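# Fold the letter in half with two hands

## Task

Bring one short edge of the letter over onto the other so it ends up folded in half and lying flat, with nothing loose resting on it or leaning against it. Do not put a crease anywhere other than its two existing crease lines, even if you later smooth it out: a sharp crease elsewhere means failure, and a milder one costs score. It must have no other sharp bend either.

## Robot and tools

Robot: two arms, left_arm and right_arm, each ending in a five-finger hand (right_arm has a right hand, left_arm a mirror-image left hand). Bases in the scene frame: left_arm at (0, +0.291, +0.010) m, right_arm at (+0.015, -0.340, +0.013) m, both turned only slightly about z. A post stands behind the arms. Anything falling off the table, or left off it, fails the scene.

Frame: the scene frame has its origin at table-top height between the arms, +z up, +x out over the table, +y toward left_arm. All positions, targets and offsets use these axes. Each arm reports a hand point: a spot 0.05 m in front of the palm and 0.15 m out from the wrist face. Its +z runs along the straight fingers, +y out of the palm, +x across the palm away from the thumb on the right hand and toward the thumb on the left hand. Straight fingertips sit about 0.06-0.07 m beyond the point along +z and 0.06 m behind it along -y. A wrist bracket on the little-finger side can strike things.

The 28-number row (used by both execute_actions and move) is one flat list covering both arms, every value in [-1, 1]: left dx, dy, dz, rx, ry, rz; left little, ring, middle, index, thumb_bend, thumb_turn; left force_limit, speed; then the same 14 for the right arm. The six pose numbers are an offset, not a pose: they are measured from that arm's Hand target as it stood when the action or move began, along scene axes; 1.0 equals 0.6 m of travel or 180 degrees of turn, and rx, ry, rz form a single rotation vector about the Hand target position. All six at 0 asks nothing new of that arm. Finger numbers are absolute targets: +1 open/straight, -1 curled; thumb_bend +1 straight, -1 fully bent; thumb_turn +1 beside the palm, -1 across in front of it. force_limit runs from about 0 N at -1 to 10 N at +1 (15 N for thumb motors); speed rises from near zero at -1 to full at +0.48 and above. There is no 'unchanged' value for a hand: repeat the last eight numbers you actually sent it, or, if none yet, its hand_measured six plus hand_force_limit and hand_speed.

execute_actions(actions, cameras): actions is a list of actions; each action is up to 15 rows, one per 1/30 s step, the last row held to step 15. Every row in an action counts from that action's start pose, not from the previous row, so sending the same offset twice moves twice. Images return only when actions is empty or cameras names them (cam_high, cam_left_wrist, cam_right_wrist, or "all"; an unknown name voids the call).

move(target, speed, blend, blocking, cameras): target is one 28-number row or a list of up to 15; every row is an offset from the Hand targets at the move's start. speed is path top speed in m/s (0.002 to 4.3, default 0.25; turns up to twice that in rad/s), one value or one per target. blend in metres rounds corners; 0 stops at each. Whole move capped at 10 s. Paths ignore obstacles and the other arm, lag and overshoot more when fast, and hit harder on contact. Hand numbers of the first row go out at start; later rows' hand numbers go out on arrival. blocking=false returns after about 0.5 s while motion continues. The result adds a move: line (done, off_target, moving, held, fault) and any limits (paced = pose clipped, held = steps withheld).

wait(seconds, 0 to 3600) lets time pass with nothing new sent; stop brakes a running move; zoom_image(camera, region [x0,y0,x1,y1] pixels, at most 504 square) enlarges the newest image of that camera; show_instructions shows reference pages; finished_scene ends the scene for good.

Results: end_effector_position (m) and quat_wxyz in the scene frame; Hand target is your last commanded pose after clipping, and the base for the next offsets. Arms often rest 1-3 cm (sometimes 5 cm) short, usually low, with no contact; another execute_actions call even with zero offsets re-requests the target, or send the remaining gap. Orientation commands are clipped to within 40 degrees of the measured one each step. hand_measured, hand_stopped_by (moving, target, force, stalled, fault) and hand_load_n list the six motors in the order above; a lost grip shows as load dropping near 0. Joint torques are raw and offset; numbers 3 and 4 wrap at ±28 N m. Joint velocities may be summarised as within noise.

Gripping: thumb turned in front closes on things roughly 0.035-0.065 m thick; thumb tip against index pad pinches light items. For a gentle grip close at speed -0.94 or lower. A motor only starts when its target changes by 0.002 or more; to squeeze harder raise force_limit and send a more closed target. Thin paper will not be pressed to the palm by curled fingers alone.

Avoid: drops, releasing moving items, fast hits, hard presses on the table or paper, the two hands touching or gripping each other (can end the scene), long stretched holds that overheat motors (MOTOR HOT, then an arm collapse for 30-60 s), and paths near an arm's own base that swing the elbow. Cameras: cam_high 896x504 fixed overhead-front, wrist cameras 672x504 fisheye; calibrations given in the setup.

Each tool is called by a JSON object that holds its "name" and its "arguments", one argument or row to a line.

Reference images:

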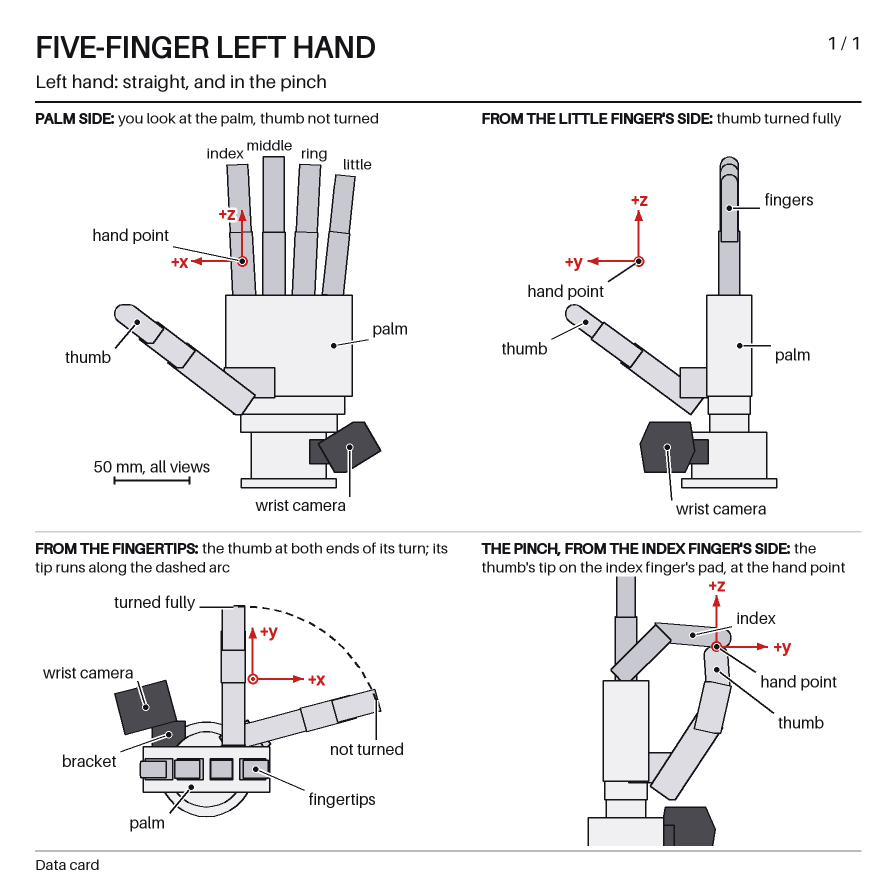

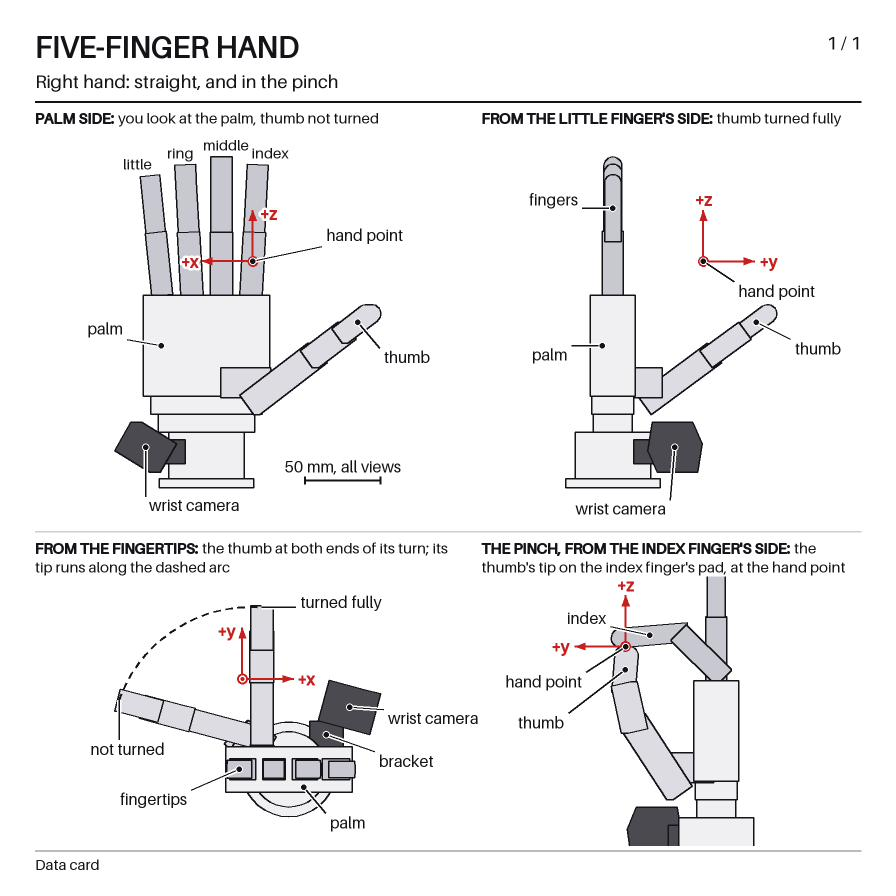

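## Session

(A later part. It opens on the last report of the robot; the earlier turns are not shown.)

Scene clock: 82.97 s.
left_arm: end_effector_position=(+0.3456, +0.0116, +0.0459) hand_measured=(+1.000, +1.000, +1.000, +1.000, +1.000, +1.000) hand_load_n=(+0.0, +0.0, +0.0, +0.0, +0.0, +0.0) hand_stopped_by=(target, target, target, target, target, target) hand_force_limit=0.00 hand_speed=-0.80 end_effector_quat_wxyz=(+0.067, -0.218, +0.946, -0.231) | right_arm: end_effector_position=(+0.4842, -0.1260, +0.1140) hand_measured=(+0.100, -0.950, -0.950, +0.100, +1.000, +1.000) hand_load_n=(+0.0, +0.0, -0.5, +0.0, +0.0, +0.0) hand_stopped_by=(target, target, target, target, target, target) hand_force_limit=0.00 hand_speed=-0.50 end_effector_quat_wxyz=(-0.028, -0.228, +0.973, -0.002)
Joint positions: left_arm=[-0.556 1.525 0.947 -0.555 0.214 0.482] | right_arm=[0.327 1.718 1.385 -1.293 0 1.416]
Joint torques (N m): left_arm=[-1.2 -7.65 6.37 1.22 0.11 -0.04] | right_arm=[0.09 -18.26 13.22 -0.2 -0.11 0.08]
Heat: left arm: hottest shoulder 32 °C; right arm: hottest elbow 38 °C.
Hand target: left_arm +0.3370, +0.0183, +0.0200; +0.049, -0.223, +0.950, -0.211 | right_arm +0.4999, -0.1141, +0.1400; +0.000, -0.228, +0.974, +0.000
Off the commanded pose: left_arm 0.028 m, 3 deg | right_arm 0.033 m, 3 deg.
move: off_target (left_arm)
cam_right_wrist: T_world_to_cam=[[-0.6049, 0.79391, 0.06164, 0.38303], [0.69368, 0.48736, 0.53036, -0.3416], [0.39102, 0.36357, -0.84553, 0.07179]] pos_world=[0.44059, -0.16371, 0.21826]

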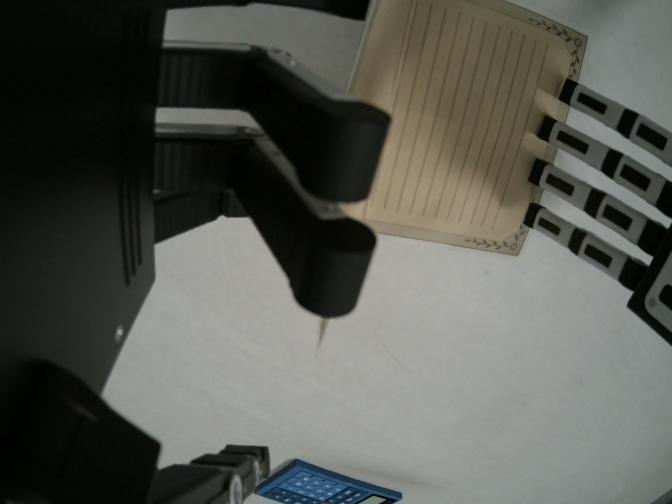

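{"name": "move", "arguments": {
  "target": [0,0,0,0,0,0,1,1,1,1,1,1,0,-0.8,-0.028,0.056,0.004,0,0,0,0.1,-0.95,-0.95,0.1,1,1,0,-0.5],
  "speed": 0.05,
  "cameras": ["cam_right_wrist","cam_high"]
}}

Scene clock: 85.37 s.
left_arm: end_effector_position=(+0.3456, +0.0116, +0.0459) hand_measured=(+1.000, +1.000, +1.000, +1.000, +1.000, +1.000) hand_load_n=(+0.0, +0.0, +0.0, +0.0, +0.0, -0.5) hand_stopped_by=(target, target, target, target, target, target) hand_force_limit=0.00 hand_speed=-0.80 end_effector_quat_wxyz=(+0.067, -0.218, +0.946, -0.231) | right_arm: end_effector_position=(+0.4714, -0.0918, +0.1182) hand_measured=(+0.100, -0.950, -0.950, +0.100, +1.000, +1.000) hand_load_n=(+0.0, +0.0, +0.0, +0.0, +0.0, -0.5) hand_stopped_by=(target, target, target, target, target, target) hand_force_limit=0.00 hand_speed=-0.50 end_effector_quat_wxyz=(-0.024, -0.228, +0.973, -0.003)
Joint positions: left_arm=[-0.556 1.525 0.947 -0.555 0.214 0.482] | right_arm=[0.402 1.709 1.385 -1.296 0 1.489]
Joint torques (N m): left_arm=[-1.14 -7.88 6.39 1.22 0.1 -0.04] | right_arm=[-0.03 -18.26 12.71 -0.32 -0.13 0.05]
Heat: left arm: hottest shoulder 32 °C; right arm: hottest elbow 39 °C.
Hand target: left_arm +0.3370, +0.0183, +0.0200; +0.049, -0.223, +0.950, -0.211 | right_arm +0.4830, -0.0804, +0.1424; +0.000, -0.229, +0.974, +0.000
Off the commanded pose: left_arm 0.028 m, 3 deg | right_arm 0.029 m, 3 deg.
move: off_target (right_arm)
cam_right_wrist: T_world_to_cam=[[-0.60666, 0.79299, 0.05602, 0.34933], [0.68893, 0.48928, 0.53477, -0.34977], [0.39666, 0.36301, -0.84314, 0.06483]] pos_world=[0.42718, -0.12942, 0.22214]
Images, in order (width x height): cam_high 896x504, cam_right_wrist 672x504.

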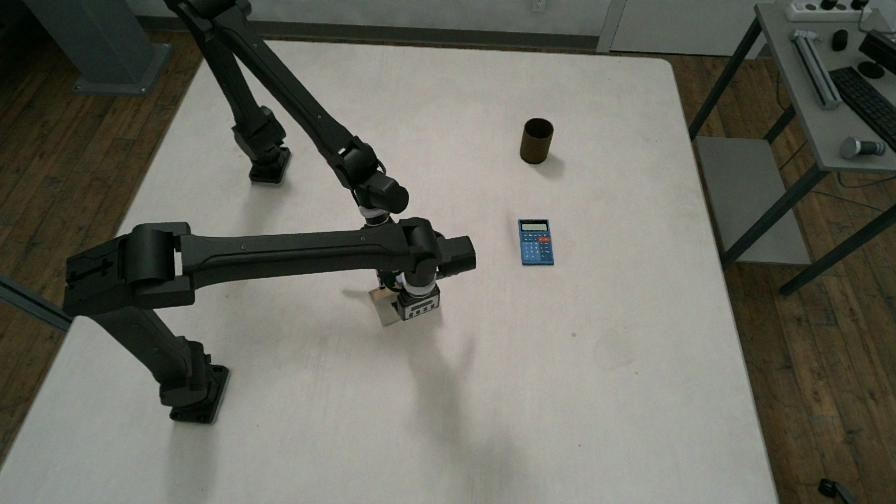

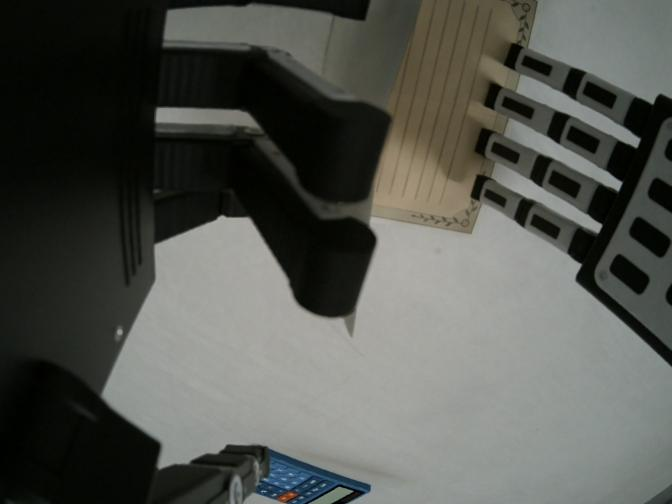

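{"name": "move", "arguments": {
  "target": [0,0,0,0,0,0,1,1,1,1,1,1,0,-0.8,0,0,0,0,0,0,0.1,-0.95,-0.95,0.1,1,1,0,-0.5],
  "speed": 0.05,
  "cameras": []
}}

{"name": "move", "arguments": {
  "target": [0,0,0,0,0,0,1,1,1,1,1,1,0,-0.8,-0.0203,0.0408,-0.07,0,0,0,0.1,-0.95,-0.95,0.1,1,1,0,-0.5],
  "speed": 0.05,
  "cameras": ["cam_right_wrist","cam_high"]
}}

Scene clock: 86.27 s.
left_arm: end_effector_position=(+0.3456, +0.0116, +0.0459) hand_measured=(+1.000, +1.000, +1.000, +1.000, +1.000, +1.000) hand_load_n=(-0.5, +0.0, +0.0, +0.0, +0.0, -0.5) hand_stopped_by=(target, target, target, target, target, target) hand_force_limit=0.00 hand_speed=-0.80 end_effector_quat_wxyz=(+0.067, -0.218, +0.946, -0.231) | right_arm: end_effector_position=(+0.4715, -0.0918, +0.1182) hand_measured=(+0.100, -0.950, -0.950, +0.100, +1.000, +1.000) hand_load_n=(+0.0, +0.0, +0.0, +0.0, -0.5, +0.0) hand_stopped_by=(target, target, target, target, target, target) hand_force_limit=0.00 hand_speed=-0.50 end_effector_quat_wxyz=(-0.024, -0.228, +0.973, -0.003)
Joint positions: left_arm=[-0.556 1.525 0.947 -0.555 0.214 0.482] | right_arm=[0.402 1.709 1.385 -1.296 0 1.489]
Joint torques (N m): left_arm=[-1.14 -7.82 6.39 1.22 0.1 -0.04] | right_arm=[0.09 -17.9 12.45 -0.32 -0.13 0.07]
Heat: left arm: hottest shoulder 32 °C; right arm: hottest elbow 39 °C.
Hand target: left_arm +0.3370, +0.0183, +0.0200; +0.049, -0.223, +0.950, -0.211 | right_arm +0.4830, -0.0804, +0.1424; +0.000, -0.229, +0.974, +0.000
Off the commanded pose: left_arm 0.028 m, 3 deg | right_arm 0.029 m, 3 deg.
move: done

Scene clock: 87.80 s.
left_arm: end_effector_position=(+0.3456, +0.0116, +0.0459) hand_measured=(+1.000, +1.000, +1.000, +1.000, +1.000, +1.000) hand_load_n=(+0.0, +0.0, +0.0, +0.0, +0.0, +0.0) hand_stopped_by=(target, target, target, target, target, target) hand_force_limit=0.00 hand_speed=-0.80 end_effector_quat_wxyz=(+0.067, -0.218, +0.946, -0.231) | right_arm: end_effector_position=(+0.4754, -0.0612, +0.1137) hand_measured=(+0.100, -0.950, -0.950, +0.100, +1.000, +1.000) hand_load_n=(+0.5, +0.0, +0.0, +0.0, +0.0, +0.0) hand_stopped_by=(target, target, target, target, target, target) hand_force_limit=0.00 hand_speed=-0.50 end_effector_quat_wxyz=(+0.008, -0.228, +0.974, +0.002)
Joint positions: left_arm=[-0.556 1.525 0.947 -0.555 0.214 0.482] | right_arm=[0.455 1.709 1.368 -1.214 0 1.543]
Joint torques (N m): left_arm=[-1.2 -7.88 6.38 1.22 0.1 -0.04] | right_arm=[-0.62 -15.44 8.14 0.61 -0.07 0.09]
Heat: left arm: hottest shoulder 32 °C; right arm: hottest elbow 39 °C.
Hand target: left_arm +0.3370, +0.0183, +0.0200; +0.049, -0.223, +0.950, -0.211 | right_arm +0.4707, -0.0560, +0.1003; -0.001, -0.228, +0.974, +0.000
Off the commanded pose: left_arm 0.028 m, 3 deg | right_arm 0.015 m, 1 deg.
move: off_target (right_arm)
cam_right_wrist: T_world_to_cam=[[-0.60894, 0.79226, 0.03895, 0.33071], [0.65511, 0.47462, 0.58786, -0.35599], [0.44725, 0.38348, -0.80803, 0.02161]] pos_world=[0.42493, -0.10134, 0.21385]
Images, in order (width x height): cam_high 896x504, cam_right_wrist 672x504.

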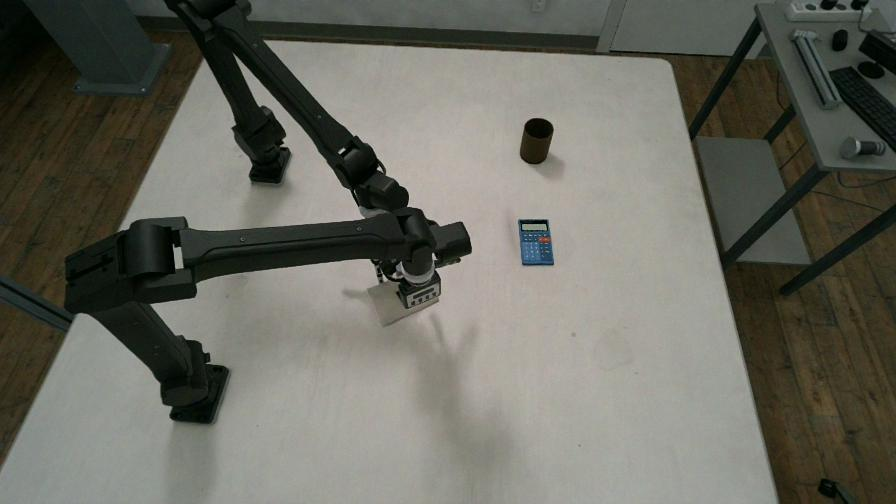

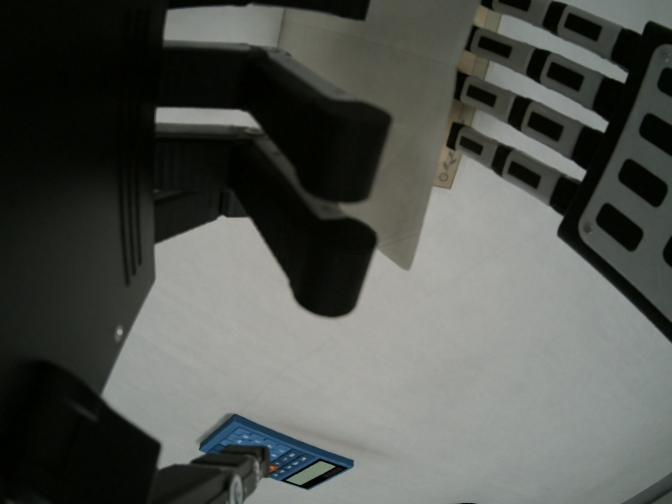

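{"name": "move", "arguments": {
  "target": [0,0,0,0,0,0,1,1,1,1,1,1,0,-0.8,-0.016,0.0324,-0.038,0,0,0,0.1,-0.95,-0.95,0.1,1,1,0,-0.5],
  "speed": 0.05,
  "cameras": ["cam_right_wrist","cam_high"]
}}

Scene clock: 89.43 s.
left_arm: end_effector_position=(+0.3456, +0.0116, +0.0459) hand_measured=(+1.000, +1.000, +1.000, +1.000, +1.000, +1.000) hand_load_n=(+0.0, +0.0, +0.0, +0.0, +0.0, -0.5) hand_stopped_by=(target, target, target, target, target, target) hand_force_limit=0.00 hand_speed=-0.80 end_effector_quat_wxyz=(+0.067, -0.218, +0.946, -0.231) | right_arm: end_effector_position=(+0.4666, -0.0412, +0.0907) hand_measured=(+0.100, -0.950, -0.950, +0.100, +1.000, +1.000) hand_load_n=(+0.0, +0.0, +0.0, +0.5, +0.0, +0.0) hand_stopped_by=(target, target, target, target, target, target) hand_force_limit=0.00 hand_speed=-0.50 end_effector_quat_wxyz=(+0.008, -0.228, +0.974, +0.002)
Joint positions: left_arm=[-0.556 1.525 0.947 -0.555 0.214 0.482] | right_arm=[0.498 1.733 1.336 -1.157 0 1.586]
Joint torques (N m): left_arm=[-1.2 -7.82 6.39 1.22 0.1 -0.04] | right_arm=[0.38 -15.85 7.91 0.61 -0.07 0.02]
Heat: left arm: hottest shoulder 32 °C; right arm: hottest elbow 39 °C.
Hand target: left_arm +0.3370, +0.0183, +0.0200; +0.049, -0.223, +0.950, -0.211 | right_arm +0.4613, -0.0366, +0.0774; -0.001, -0.228, +0.974, +0.000
Off the commanded pose: left_arm 0.028 m, 3 deg | right_arm 0.015 m, 1 deg.
move: off_target (right_arm)
cam_right_wrist: T_world_to_cam=[[-0.60892, 0.79224, 0.03958, 0.31035], [0.65526, 0.47426, 0.58798, -0.34626], [0.44705, 0.38397, -0.80791, -0.00057]] pos_world=[0.41613, -0.08144, 0.19085]
Images, in order (width x height): cam_high 896x504, cam_right_wrist 672x504.

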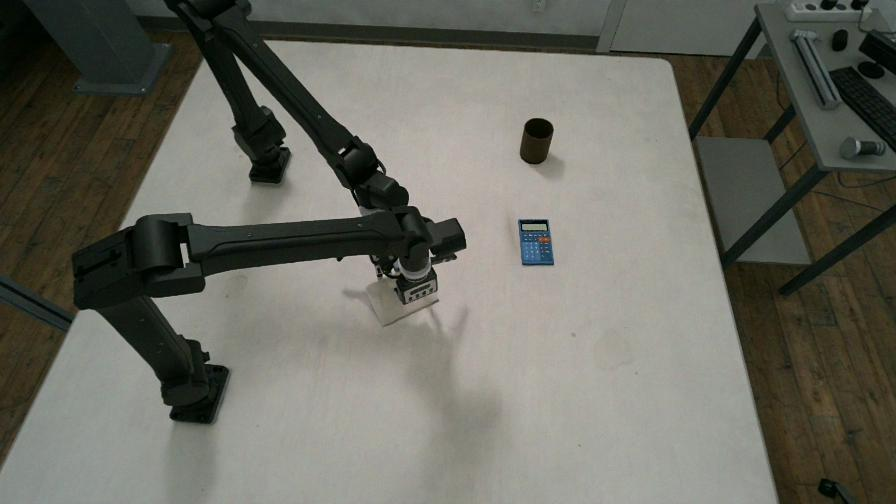

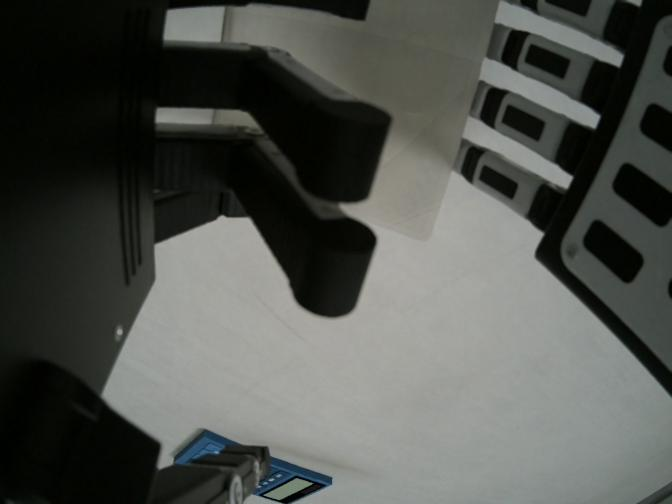

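{"name": "move", "arguments": {
  "target": [0,0,0,0,0,0,1,1,1,1,1,1,0,-0.8,-0.0015,0.003,-0.033,0,0,0,0.1,-0.95,-0.95,0.1,1,1,0,-0.5],
  "speed": 0.05,
  "cameras": ["all"]
}}

Scene clock: 92.87 s.
left_arm: end_effector_position=(+0.3456, +0.0116, +0.0459) hand_measured=(+1.000, +1.000, +1.000, +1.000, +1.000, +1.000) hand_load_n=(+0.0, +0.0, +0.0, +0.0, +0.0, +0.0) hand_stopped_by=(target, target, target, target, target, target) hand_force_limit=0.00 hand_speed=-0.80 end_effector_quat_wxyz=(+0.067, -0.218, +0.946, -0.231) | right_arm: end_effector_position=(+0.4660, -0.0401, +0.0694) hand_measured=(+0.100, -0.950, -0.950, +0.100, +1.000, +1.000) hand_load_n=(+0.0, +0.0, +0.0, +0.5, +0.0, +0.0) hand_stopped_by=(target, target, target, target, target, target) hand_force_limit=0.00 hand_speed=-0.50 end_effector_quat_wxyz=(+0.006, -0.227, +0.974, +0.002)
Joint positions: left_arm=[-0.556 1.525 0.947 -0.555 0.214 0.482] | right_arm=[0.501 1.757 1.309 -1.109 0 1.59]
Joint torques (N m): left_arm=[-1.2 -7.88 6.39 1.22 0.1 -0.04] | right_arm=[-0.09 -15.38 7.5 0.35 -0.04 0.07]
Heat: left arm: hottest shoulder 32 °C; right arm: hottest elbow 39 °C.
Hand target: left_arm +0.3370, +0.0183, +0.0200; +0.049, -0.223, +0.950, -0.211 | right_arm +0.4602, -0.0348, +0.0577; -0.001, -0.229, +0.974, +0.000
Off the commanded pose: left_arm 0.028 m, 3 deg | right_arm 0.014 m, 1 deg.
move: off_target (right_arm)
cam_left_wrist: T_world_to_cam=[[0.13646, -0.88675, 0.44164, -0.05506], [-0.93411, 0.03327, 0.35543, 0.30322], [-0.32988, -0.46104, -0.82378, 0.27247]] pos_world=[0.38064, 0.0667, 0.141]
cam_right_wrist: T_world_to_cam=[[-0.60757, 0.79325, 0.04028, 0.30923], [0.65781, 0.47412, 0.58523, -0.33487], [0.44513, 0.38206, -0.80987, -0.017]] pos_world=[0.41573, -0.08003, 0.16975]

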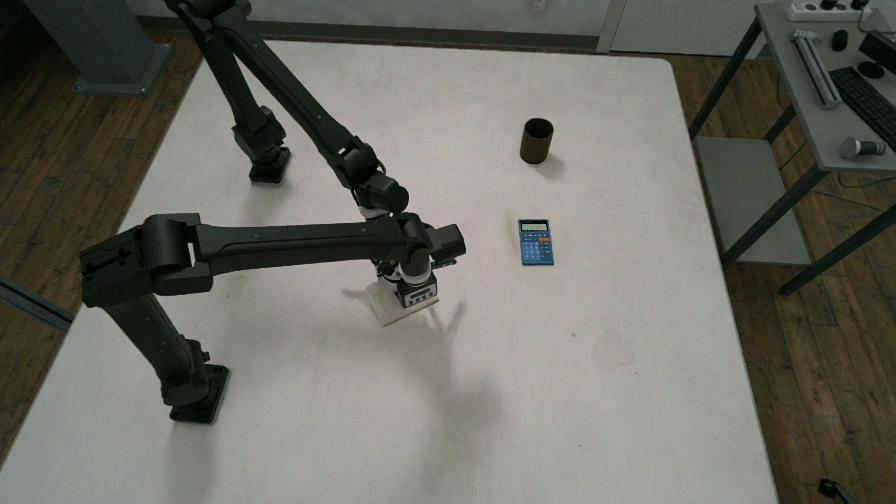

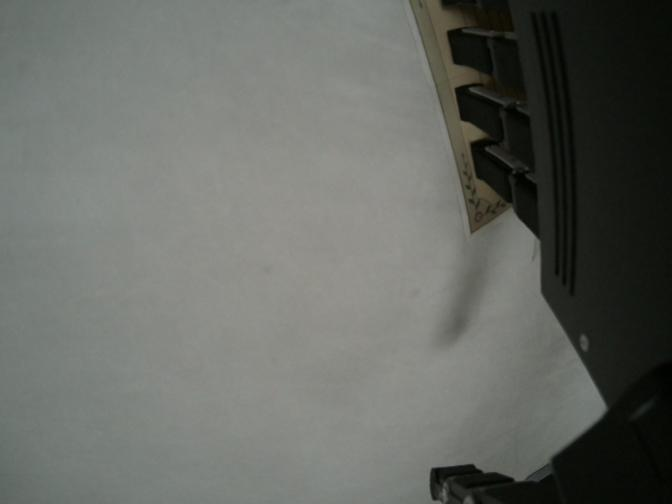

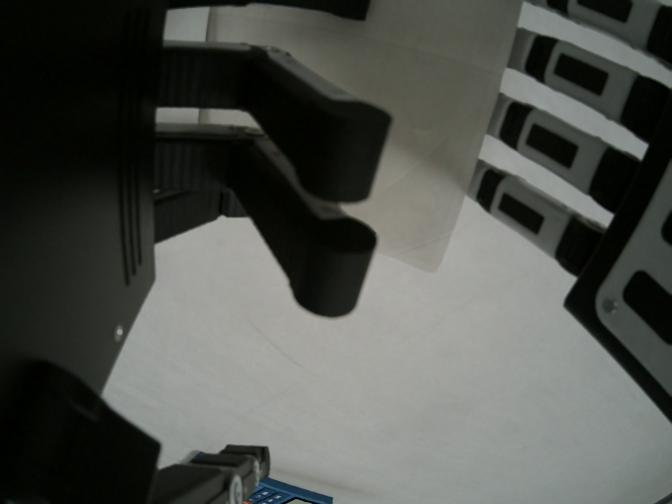

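{"name": "move", "arguments": {
  "target": [
    [-0.015,0.03,0.092,0,0,0,1,1,1,1,1,1,0,-0.8,0,0,-0.018,0,0,0,0.1,-0.95,-0.95,0.1,1,1,0,-0.5],
    [-0.09,0.18,0.125,0,0,0,1,1,1,1,1,1,0,-0.8,0,0,-0.033,0,0,0,0.1,-0.95,-0.95,0.1,1,1,0,-0.5]
  ],
  "speed": 0.12,
  "blend": 0.02,
  "cameras": ["all"]
}}

Scene clock: 95.43 s.
left_arm: end_effector_position=(+0.2866, +0.1197, +0.0978) hand_measured=(+1.000, +1.000, +1.000, +1.000, +1.000, +1.000) hand_load_n=(+0.0, +0.0, +0.0, +0.0, +0.0, +0.0) hand_stopped_by=(target, target, target, target, target, target) hand_force_limit=0.00 hand_speed=-0.80 end_effector_quat_wxyz=(+0.054, -0.221, +0.950, -0.215) | right_arm: end_effector_position=(+0.4674, -0.0394, +0.0519) hand_measured=(+0.100, -0.950, -0.950, +0.100, +1.000, +1.000) hand_load_n=(+0.5, +0.0, +0.0, +0.0, +0.0, +0.0) hand_stopped_by=(target, target, target, target, target, target) hand_force_limit=0.00 hand_speed=-0.50 end_effector_quat_wxyz=(+0.009, -0.227, +0.974, +0.003)
Joint positions: left_arm=[-0.382 1.209 0.804 -0.811 0.276 0.651] | right_arm=[0.501 1.779 1.287 -1.061 0 1.59]
Joint velocities: left_arm=[within noise] | right_arm=[-0.005 -0.005 -0.002 -0.002 0.007 0.154]
Joint torques (N m): left_arm=[-0.26 -7.65 7.76 0.39 0.29 0.04] | right_arm=[0.62 -16.03 7.38 0.65 -0.08 0.06]
Heat: left arm: hottest shoulder 32 °C; right arm: hottest elbow 38 °C.
Hand target: left_arm +0.2830, +0.1263, +0.0951; +0.050, -0.223, +0.950, -0.211 | right_arm +0.4603, -0.0347, +0.0379; +0.000, -0.228, +0.974, +0.000
Off the commanded pose: left_arm 0.008 m, 1 deg | right_arm 0.016 m, 1 deg.
move: off_target (right_arm)
cam_left_wrist: T_world_to_cam=[[0.15072, -0.89787, 0.41365, 0.02586], [-0.92137, 0.02406, 0.38793, 0.22025], [-0.35827, -0.4396, -0.82365, 0.35116]] pos_world=[0.32484, 0.1723, 0.19309]
cam_right_wrist: T_world_to_cam=[[-0.60746, 0.79337, 0.03941, 0.3102], [0.65524, 0.47242, 0.58947, -0.32499], [0.44905, 0.38391, -0.80683, -0.03396]] pos_world=[0.41663, -0.07953, 0.15195]

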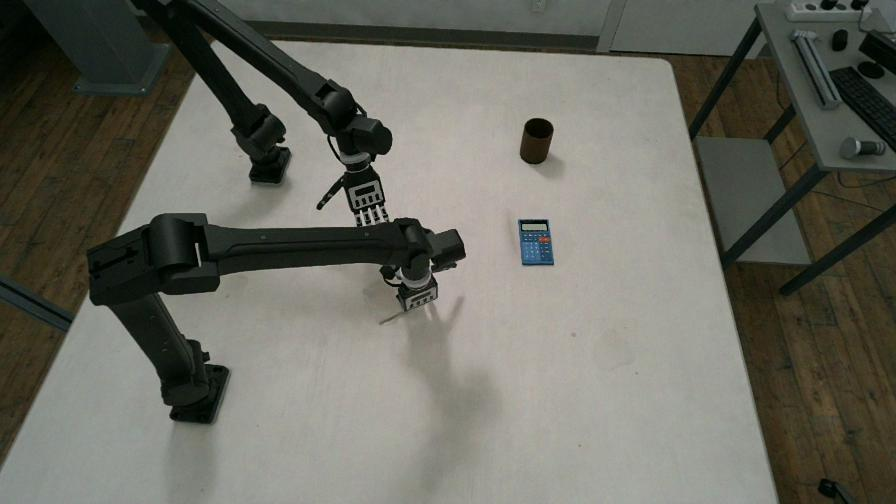

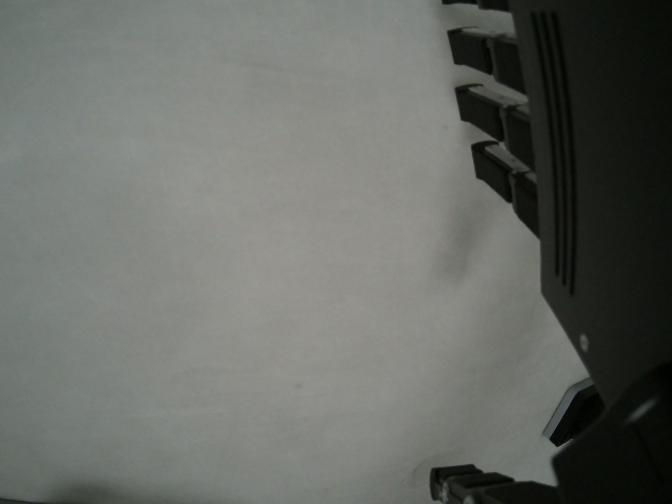

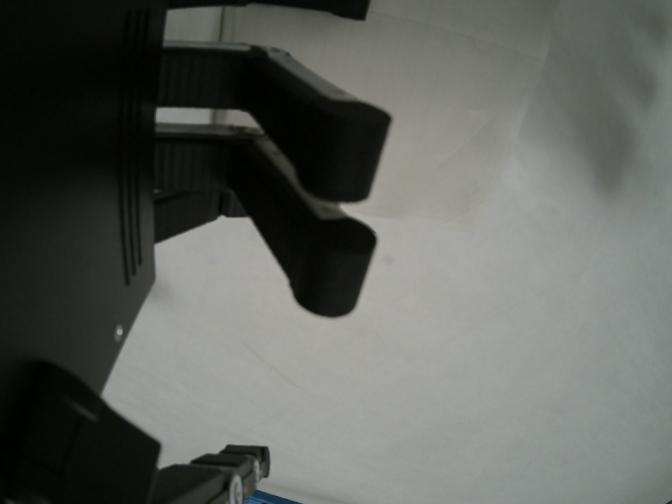

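{"name": "move", "arguments": {
  "target": [0,0,0,0,0,0,1,1,1,1,1,1,0,-0.8,0,0,-0.03,0,0,0,0.1,-0.95,-0.95,0.1,1,1,0,-0.5],
  "speed": 0.05,
  "cameras": ["cam_right_wrist","cam_high"]
}}

{"name": "zoom_image", "arguments": {
  "camera": "cam_high",
  "region": [330, 230, 490, 360]
}}

Scene clock: 96.33 s.
left_arm: end_effector_position=(+0.2866, +0.1197, +0.0978) hand_measured=(+1.000, +1.000, +1.000, +1.000, +1.000, +1.000) hand_load_n=(+0.0, +0.0, +0.0, +0.0, +0.0, +0.0) hand_stopped_by=(target, target, target, target, target, target) hand_force_limit=0.00 hand_speed=-0.80 end_effector_quat_wxyz=(+0.054, -0.220, +0.950, -0.215) | right_arm: end_effector_position=(+0.4684, -0.0391, +0.0434) hand_measured=(+0.100, -0.950, -0.950, +0.100, +1.000, +1.000) hand_load_n=(+0.0, -0.5, +0.0, -4.5, +0.0, +0.0) hand_stopped_by=(target, target, target, target, target, target) hand_force_limit=0.00 hand_speed=-0.50 end_effector_quat_wxyz=(+0.012, -0.227, +0.974, +0.003)
Joint positions: left_arm=[-0.382 1.209 0.804 -0.811 0.276 0.651] | right_arm=[0.501 1.788 1.275 -1.034 0.001 1.591]
Joint torques (N m): left_arm=[-0.26 -7.65 7.76 0.4 0.29 0.05] | right_arm=[-0.44 -14.68 6.91 1.22 -0.11 0.01]
Heat: left arm: hottest shoulder 32 °C; right arm: hottest elbow 38 °C.
Hand target: left_arm +0.2830, +0.1263, +0.0951; +0.050, -0.223, +0.950, -0.211 | right_arm +0.4602, -0.0348, +0.0198; -0.001, -0.228, +0.974, +0.000
Off the commanded pose: left_arm 0.008 m, 1 deg | right_arm 0.025 m, 1 deg.
move: off_target (right_arm)
cam_right_wrist: T_world_to_cam=[[-0.60705, 0.79379, 0.03733, 0.31093], [0.65248, 0.47107, 0.5936, -0.31965], [0.45361, 0.3847, -0.80389, -0.04366]] pos_world=[0.41712, -0.07943, 0.14304]
Images, in order (width x height): cam_high 896x504, cam_right_wrist 672x504.

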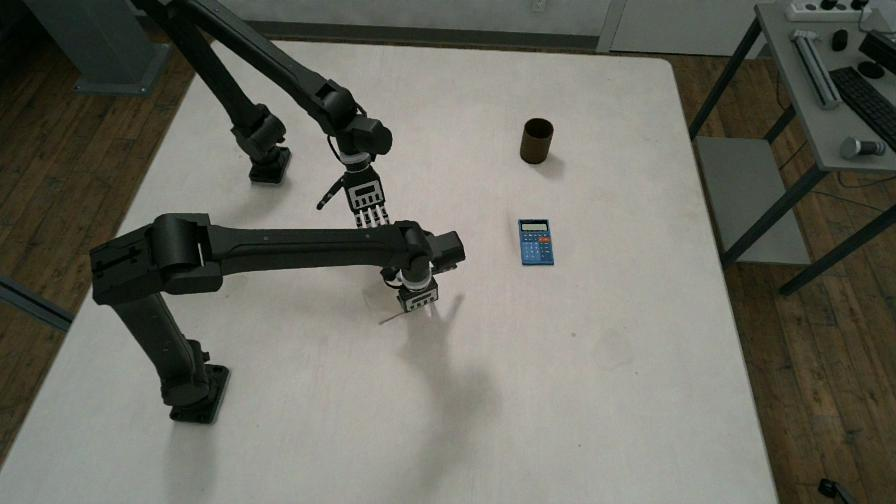

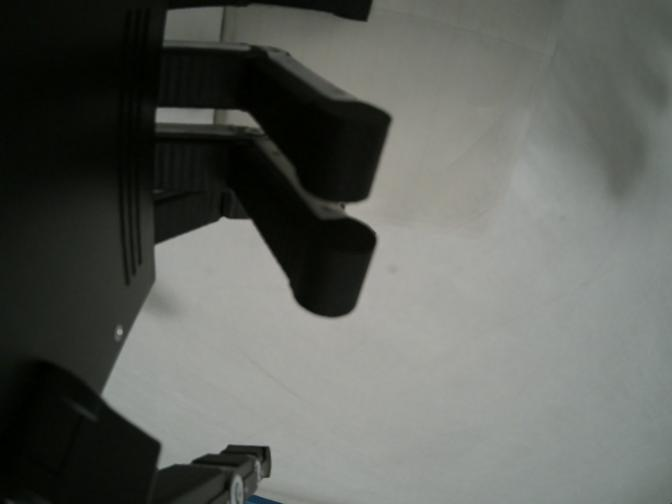

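Scaled by 3.150 from the camera's image (finer frame: 1280x720).

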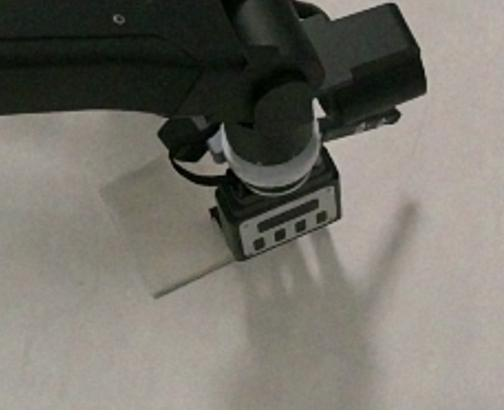

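{"name": "move", "arguments": {
  "target": [0.0983,-0.1772,-0.0085,0,0,0,1,1,1,1,1,1,0,-0.8,0,0,0,0,0,0,0.1,-0.95,-0.95,0.1,1,1,0,-0.5],
  "speed": 0.12,
  "cameras": ["cam_right_wrist","cam_left_wrist"]
}}

Scene clock: 98.97 s.
left_arm: end_effector_position=(+0.3287, +0.0343, +0.0824) hand_measured=(+1.000, +1.000, +1.000, +1.000, +1.000, +1.000) hand_load_n=(+0.0, +0.0, +0.0, +0.0, +0.0, +0.0) hand_stopped_by=(target, target, target, target, target, target) hand_force_limit=0.00 hand_speed=-0.80 end_effector_quat_wxyz=(+0.040, -0.225, +0.952, -0.201) | right_arm: end_effector_position=(+0.4684, -0.0391, +0.0434) hand_measured=(+0.100, -0.950, -0.950, +0.100, +1.000, +1.000) hand_load_n=(+0.0, +0.0, +0.0, -4.0, +0.0, +0.0) hand_stopped_by=(target, target, target, target, target, target) hand_force_limit=0.00 hand_speed=-0.50 end_effector_quat_wxyz=(+0.012, -0.227, +0.974, +0.003)
Joint positions: left_arm=[-0.533 1.458 0.993 -0.754 0.221 0.503] | right_arm=[0.501 1.788 1.275 -1.034 0.001 1.591]
Joint torques (N m): left_arm=[-2.26 -9.23 11.55 1.1 0.02 -0.16] | right_arm=[0.62 -14.27 6.52 1.03 -0.14 0.06]
Heat: left arm: hottest shoulder 31 °C; right arm: hottest elbow 38 °C.
Hand target: left_arm +0.3419, +0.0200, +0.0899; +0.050, -0.223, +0.950, -0.211 | right_arm +0.4602, -0.0348, +0.0198; -0.001, -0.228, +0.974, +0.000
Off the commanded pose: left_arm 0.021 m, 2 deg | right_arm 0.025 m, 1 deg.
move: off_target (left_arm)
cam_left_wrist: T_world_to_cam=[[0.16653, -0.90545, 0.39043, -0.05374], [-0.90784, 0.01374, 0.41909, 0.26044], [-0.38483, -0.42423, -0.81972, 0.32395]] pos_world=[0.37006, 0.08519, 0.17738]
cam_right_wrist: T_world_to_cam=[[-0.60705, 0.79379, 0.03733, 0.31093], [0.65248, 0.47107, 0.5936, -0.31965], [0.45361, 0.3847, -0.80389, -0.04366]] pos_world=[0.41712, -0.07943, 0.14304]
Images, in order (width x height): cam_left_wrist 672x504, cam_right_wrist 672x504.

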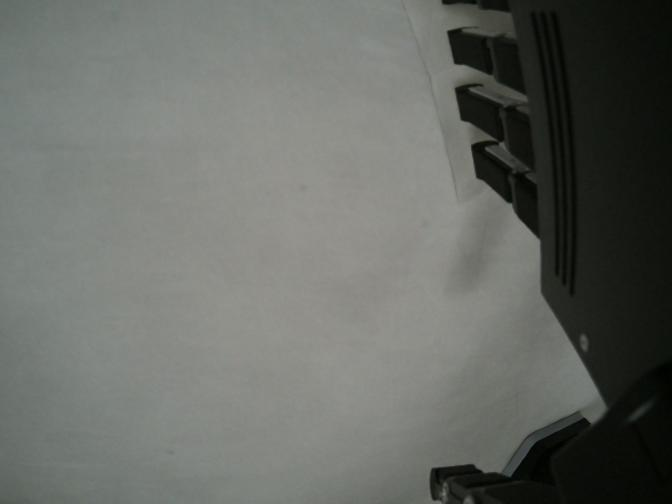

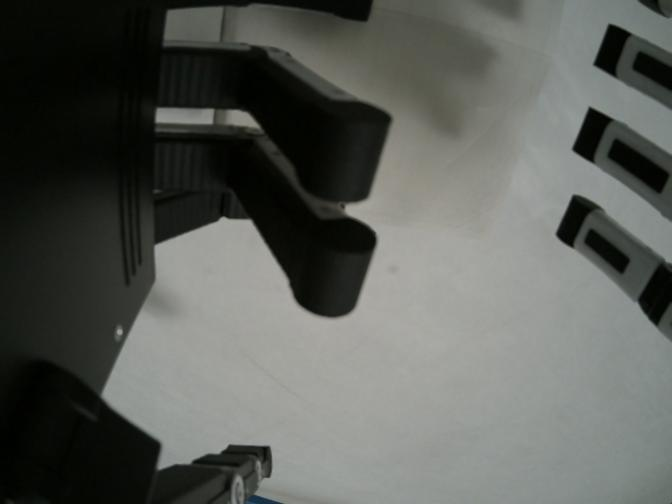

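{"name": "move", "arguments": {
  "target": [0.0068,-0.01,-0.066,0,0,0,1,1,1,1,1,1,0,-0.8,0,0,0,0,0,0,0.1,-0.95,-0.95,0.1,1,1,0,-0.5],
  "speed": 0.08,
  "cameras": ["cam_right_wrist","cam_left_wrist"]
}}

Scene clock: 100.43 s.
left_arm: end_effector_position=(+0.3478, +0.0199, +0.0568) hand_measured=(+1.000, +1.000, +1.000, +1.000, +1.000, +1.000) hand_load_n=(+0.0, +0.0, +0.0, +0.0, +0.0, +0.0) hand_stopped_by=(target, target, target, target, target, target) hand_force_limit=0.00 hand_speed=-0.80 end_effector_quat_wxyz=(+0.052, -0.224, +0.950, -0.213) | right_arm: end_effector_position=(+0.4684, -0.0391, +0.0434) hand_measured=(+0.100, -0.950, -0.950, +0.100, +1.000, +1.000) hand_load_n=(+0.0, +0.0, +0.0, -4.0, +0.0, +0.0) hand_stopped_by=(target, target, target, target, target, target) hand_force_limit=0.00 hand_speed=-0.50 end_effector_quat_wxyz=(+0.012, -0.227, +0.974, +0.003)
Joint positions: left_arm=[-0.537 1.529 0.993 -0.646 0.219 0.496] | right_arm=[0.501 1.788 1.275 -1.034 0.001 1.591]
Joint torques (N m): left_arm=[-2.43 -9.88 8.24 1.24 0.01 -0.14] | right_arm=[-0.15 -14.39 6.75 1.16 -0.08 0.05]
Heat: left arm: hottest shoulder 31 °C; right arm: hottest elbow 38 °C.
Hand target: left_arm +0.3460, +0.0139, +0.0504; +0.049, -0.223, +0.950, -0.211 | right_arm +0.4602, -0.0348, +0.0198; -0.001, -0.228, +0.974, +0.000
Off the commanded pose: left_arm 0.009 m, 0 deg | right_arm 0.025 m, 1 deg.
move: done
cam_left_wrist: T_world_to_cam=[[0.15689, -0.89776, 0.4116, -0.05794], [-0.9197, 0.01908, 0.39216, 0.29428], [-0.35992, -0.44007, -0.82267, 0.29592]] pos_world=[0.38625, 0.07259, 0.15189]
cam_right_wrist: T_world_to_cam=[[-0.60705, 0.79379, 0.03733, 0.31093], [0.65248, 0.47107, 0.5936, -0.31965], [0.45361, 0.3847, -0.80389, -0.04366]] pos_world=[0.41712, -0.07943, 0.14304]
Images, in order (width x height): cam_left_wrist 672x504, cam_right_wrist 672x504.

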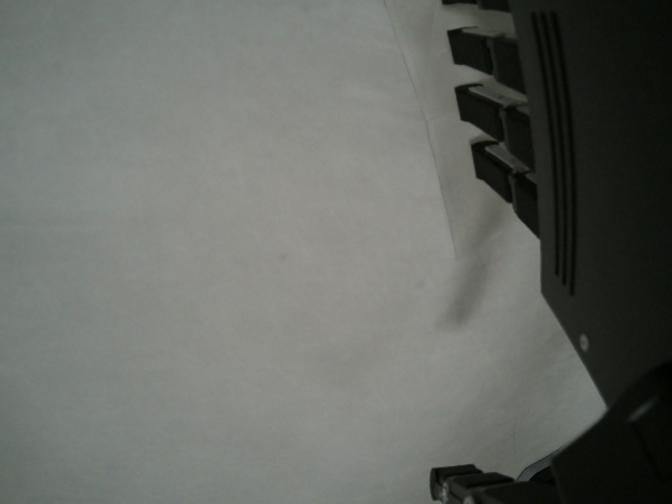

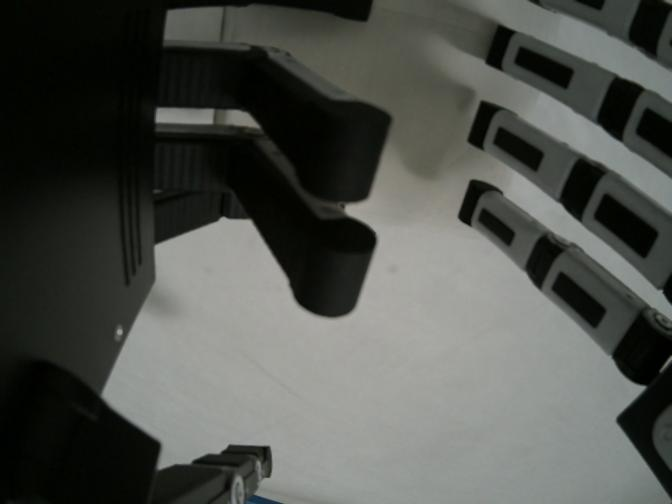

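{"name": "move", "arguments": {
  "target": [-0.006,0.013,-0.055,0,0,0,1,1,1,1,1,1,0,-0.8,0,0,0,0,0,0,0.1,-0.95,-0.95,0.1,1,1,0,-0.5],
  "speed": 0.06,
  "cameras": ["cam_right_wrist","cam_left_wrist"]
}}

Scene clock: 101.67 s.
left_arm: end_effector_position=(+0.3556, +0.0149, +0.0453) hand_measured=(+1.000, +1.000, +1.000, +1.000, +1.000, +1.000) hand_load_n=(+0.0, +0.0, +0.0, +0.0, +0.0, -0.5) hand_stopped_by=(target, target, target, target, target, target) hand_force_limit=0.00 hand_speed=-0.80 end_effector_quat_wxyz=(+0.070, -0.219, +0.945, -0.232) | right_arm: end_effector_position=(+0.4684, -0.0391, +0.0434) hand_measured=(+0.100, -0.950, -0.950, +0.100, +1.000, +1.000) hand_load_n=(+0.0, +0.0, +0.0, -4.0, -0.5, +0.0) hand_stopped_by=(target, target, target, target, target, target) hand_force_limit=0.00 hand_speed=-0.50 end_effector_quat_wxyz=(+0.012, -0.227, +0.974, +0.003)
Joint positions: left_arm=[-0.537 1.538 0.96 -0.551 0.219 0.496] | right_arm=[0.501 1.788 1.275 -1.034 0.001 1.591]
Joint torques (N m): left_arm=[-1.79 -8.23 5.67 1.2 0.12 -0.05] | right_arm=[-0.09 -14.86 6.53 1.05 -0.11 0.07]
Heat: left arm: hottest shoulder 31 °C; right arm: hottest elbow 38 °C.
Hand target: left_arm +0.3423, +0.0217, +0.0173; +0.049, -0.223, +0.950, -0.211 | right_arm +0.4602, -0.0348, +0.0198; -0.001, -0.228, +0.974, +0.000
Off the commanded pose: left_arm 0.032 m, 3 deg | right_arm 0.025 m, 1 deg.
move: off_target (left_arm)
cam_left_wrist: T_world_to_cam=[[0.1375, -0.88534, 0.44415, -0.05381], [-0.93651, 0.02983, 0.34938, 0.31386], [-0.32256, -0.46398, -0.82503, 0.27437]] pos_world=[0.38983, 0.0703, 0.1406]
cam_right_wrist: T_world_to_cam=[[-0.60705, 0.79379, 0.03733, 0.31093], [0.65248, 0.47107, 0.5936, -0.31965], [0.45361, 0.3847, -0.80389, -0.04366]] pos_world=[0.41712, -0.07943, 0.14304]
Images, in order (width x height): cam_left_wrist 672x504, cam_right_wrist 672x504.

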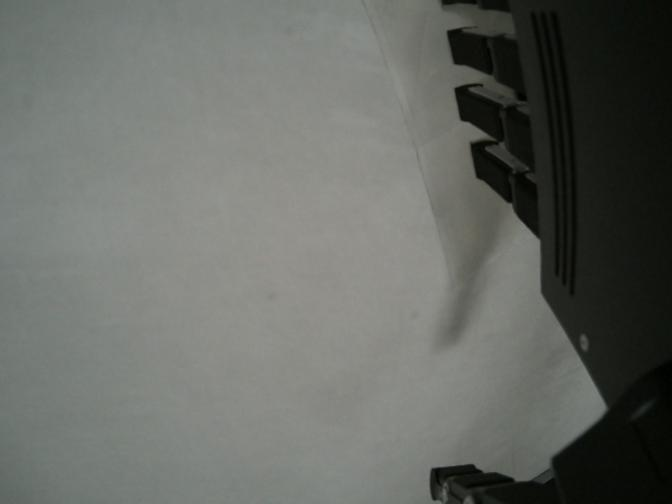

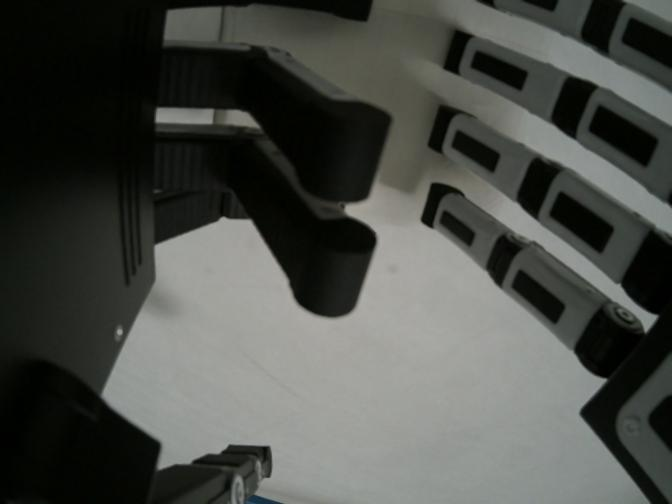

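{"name": "move", "arguments": {
  "target": [
    [0,0,0,0,0,0,1,1,1,1,1,1,0,-0.8,0,0,0.11,0,0,0,0.1,-0.95,-0.95,0.1,1,1,0,-0.5],
    [0,0,0,0,0,0,1,1,1,1,1,1,0,-0.8,0.089,-0.179,0.13,0,0,0,0.1,-0.95,-0.95,0.1,1,1,0,-0.5]
  ],
  "speed": 0.1,
  "cameras": ["all"]
}}

{"name": "zoom_image", "arguments": {
  "camera": "cam_high",
  "region": [340, 250, 500, 380]
}}

Scene clock: 105.10 s.
left_arm: end_effector_position=(+0.3556, +0.0149, +0.0453) hand_measured=(+1.000, +1.000, +1.000, +1.000, +1.000, +1.000) hand_load_n=(+0.0, +0.0, +0.0, +0.0, +0.0, +0.0) hand_stopped_by=(target, target, target, target, target, target) hand_force_limit=0.00 hand_speed=-0.80 end_effector_quat_wxyz=(+0.070, -0.219, +0.945, -0.232) | right_arm: end_effector_position=(+0.4946, -0.1430, +0.0814) hand_measured=(+0.100, -0.950, -0.950, +0.100, +1.000, +1.000) hand_load_n=(+0.0, +0.0, -0.5, +0.0, +0.0, +0.0) hand_stopped_by=(target, target, target, target, target, target) hand_force_limit=0.00 hand_speed=-0.50 end_effector_quat_wxyz=(-0.019, -0.227, +0.974, -0.002)
Joint positions: left_arm=[-0.537 1.538 0.96 -0.551 0.219 0.496] | right_arm=[0.289 1.75 1.336 -1.194 0.003 1.379]
Joint torques (N m): left_arm=[-1.55 -8.23 5.76 1.18 0.14 -0.04] | right_arm=[-1.85 -16.97 12.92 -0.27 -0.17 -0.2]
Heat: left arm: hottest shoulder 31 °C; right arm: hottest elbow 38 °C.
Hand target: left_arm +0.3423, +0.0217, +0.0173; +0.049, -0.223, +0.950, -0.211 | right_arm +0.5137, -0.1423, +0.0979; -0.001, -0.228, +0.974, +0.000
Off the commanded pose: left_arm 0.032 m, 3 deg | right_arm 0.025 m, 2 deg.
move: off_target (right_arm)
cam_left_wrist: T_world_to_cam=[[0.1375, -0.88534, 0.44415, -0.05381], [-0.93651, 0.02983, 0.34938, 0.31386], [-0.32256, -0.46398, -0.82503, 0.27437]] pos_world=[0.38983, 0.0703, 0.1406]
cam_right_wrist: T_world_to_cam=[[-0.60481, 0.79455, 0.05375, 0.40551], [0.68454, 0.4842, 0.54493, -0.32037], [0.40695, 0.36638, -0.83676, 0.03806]] pos_world=[0.44907, -0.18102, 0.18463]

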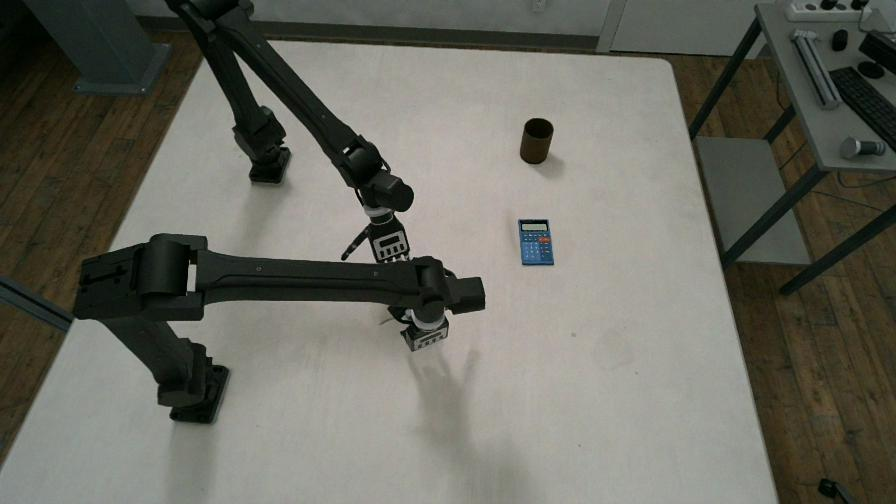

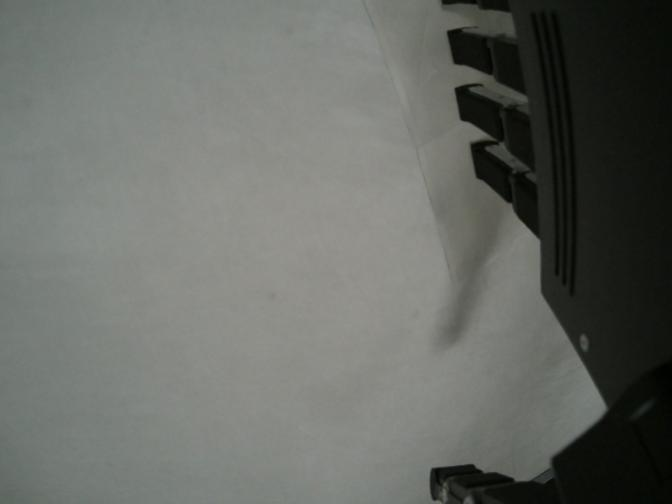

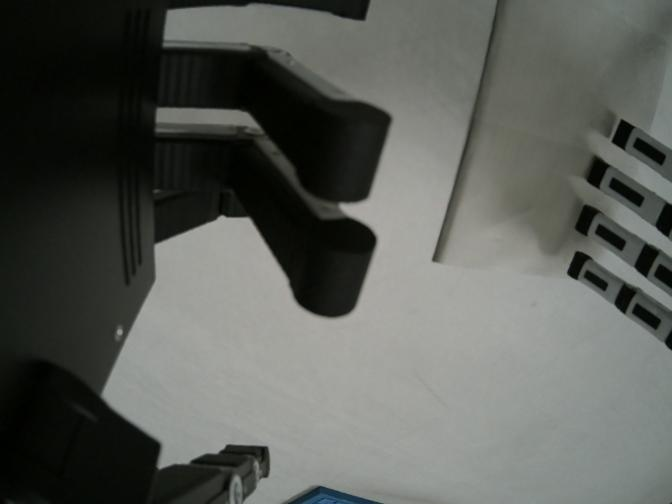

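Scaled by 3.150 from the camera's image (finer frame: 1280x720).

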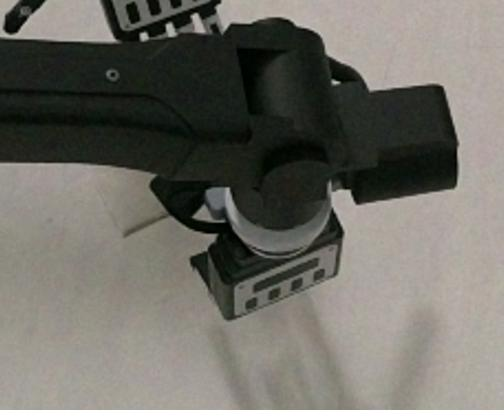

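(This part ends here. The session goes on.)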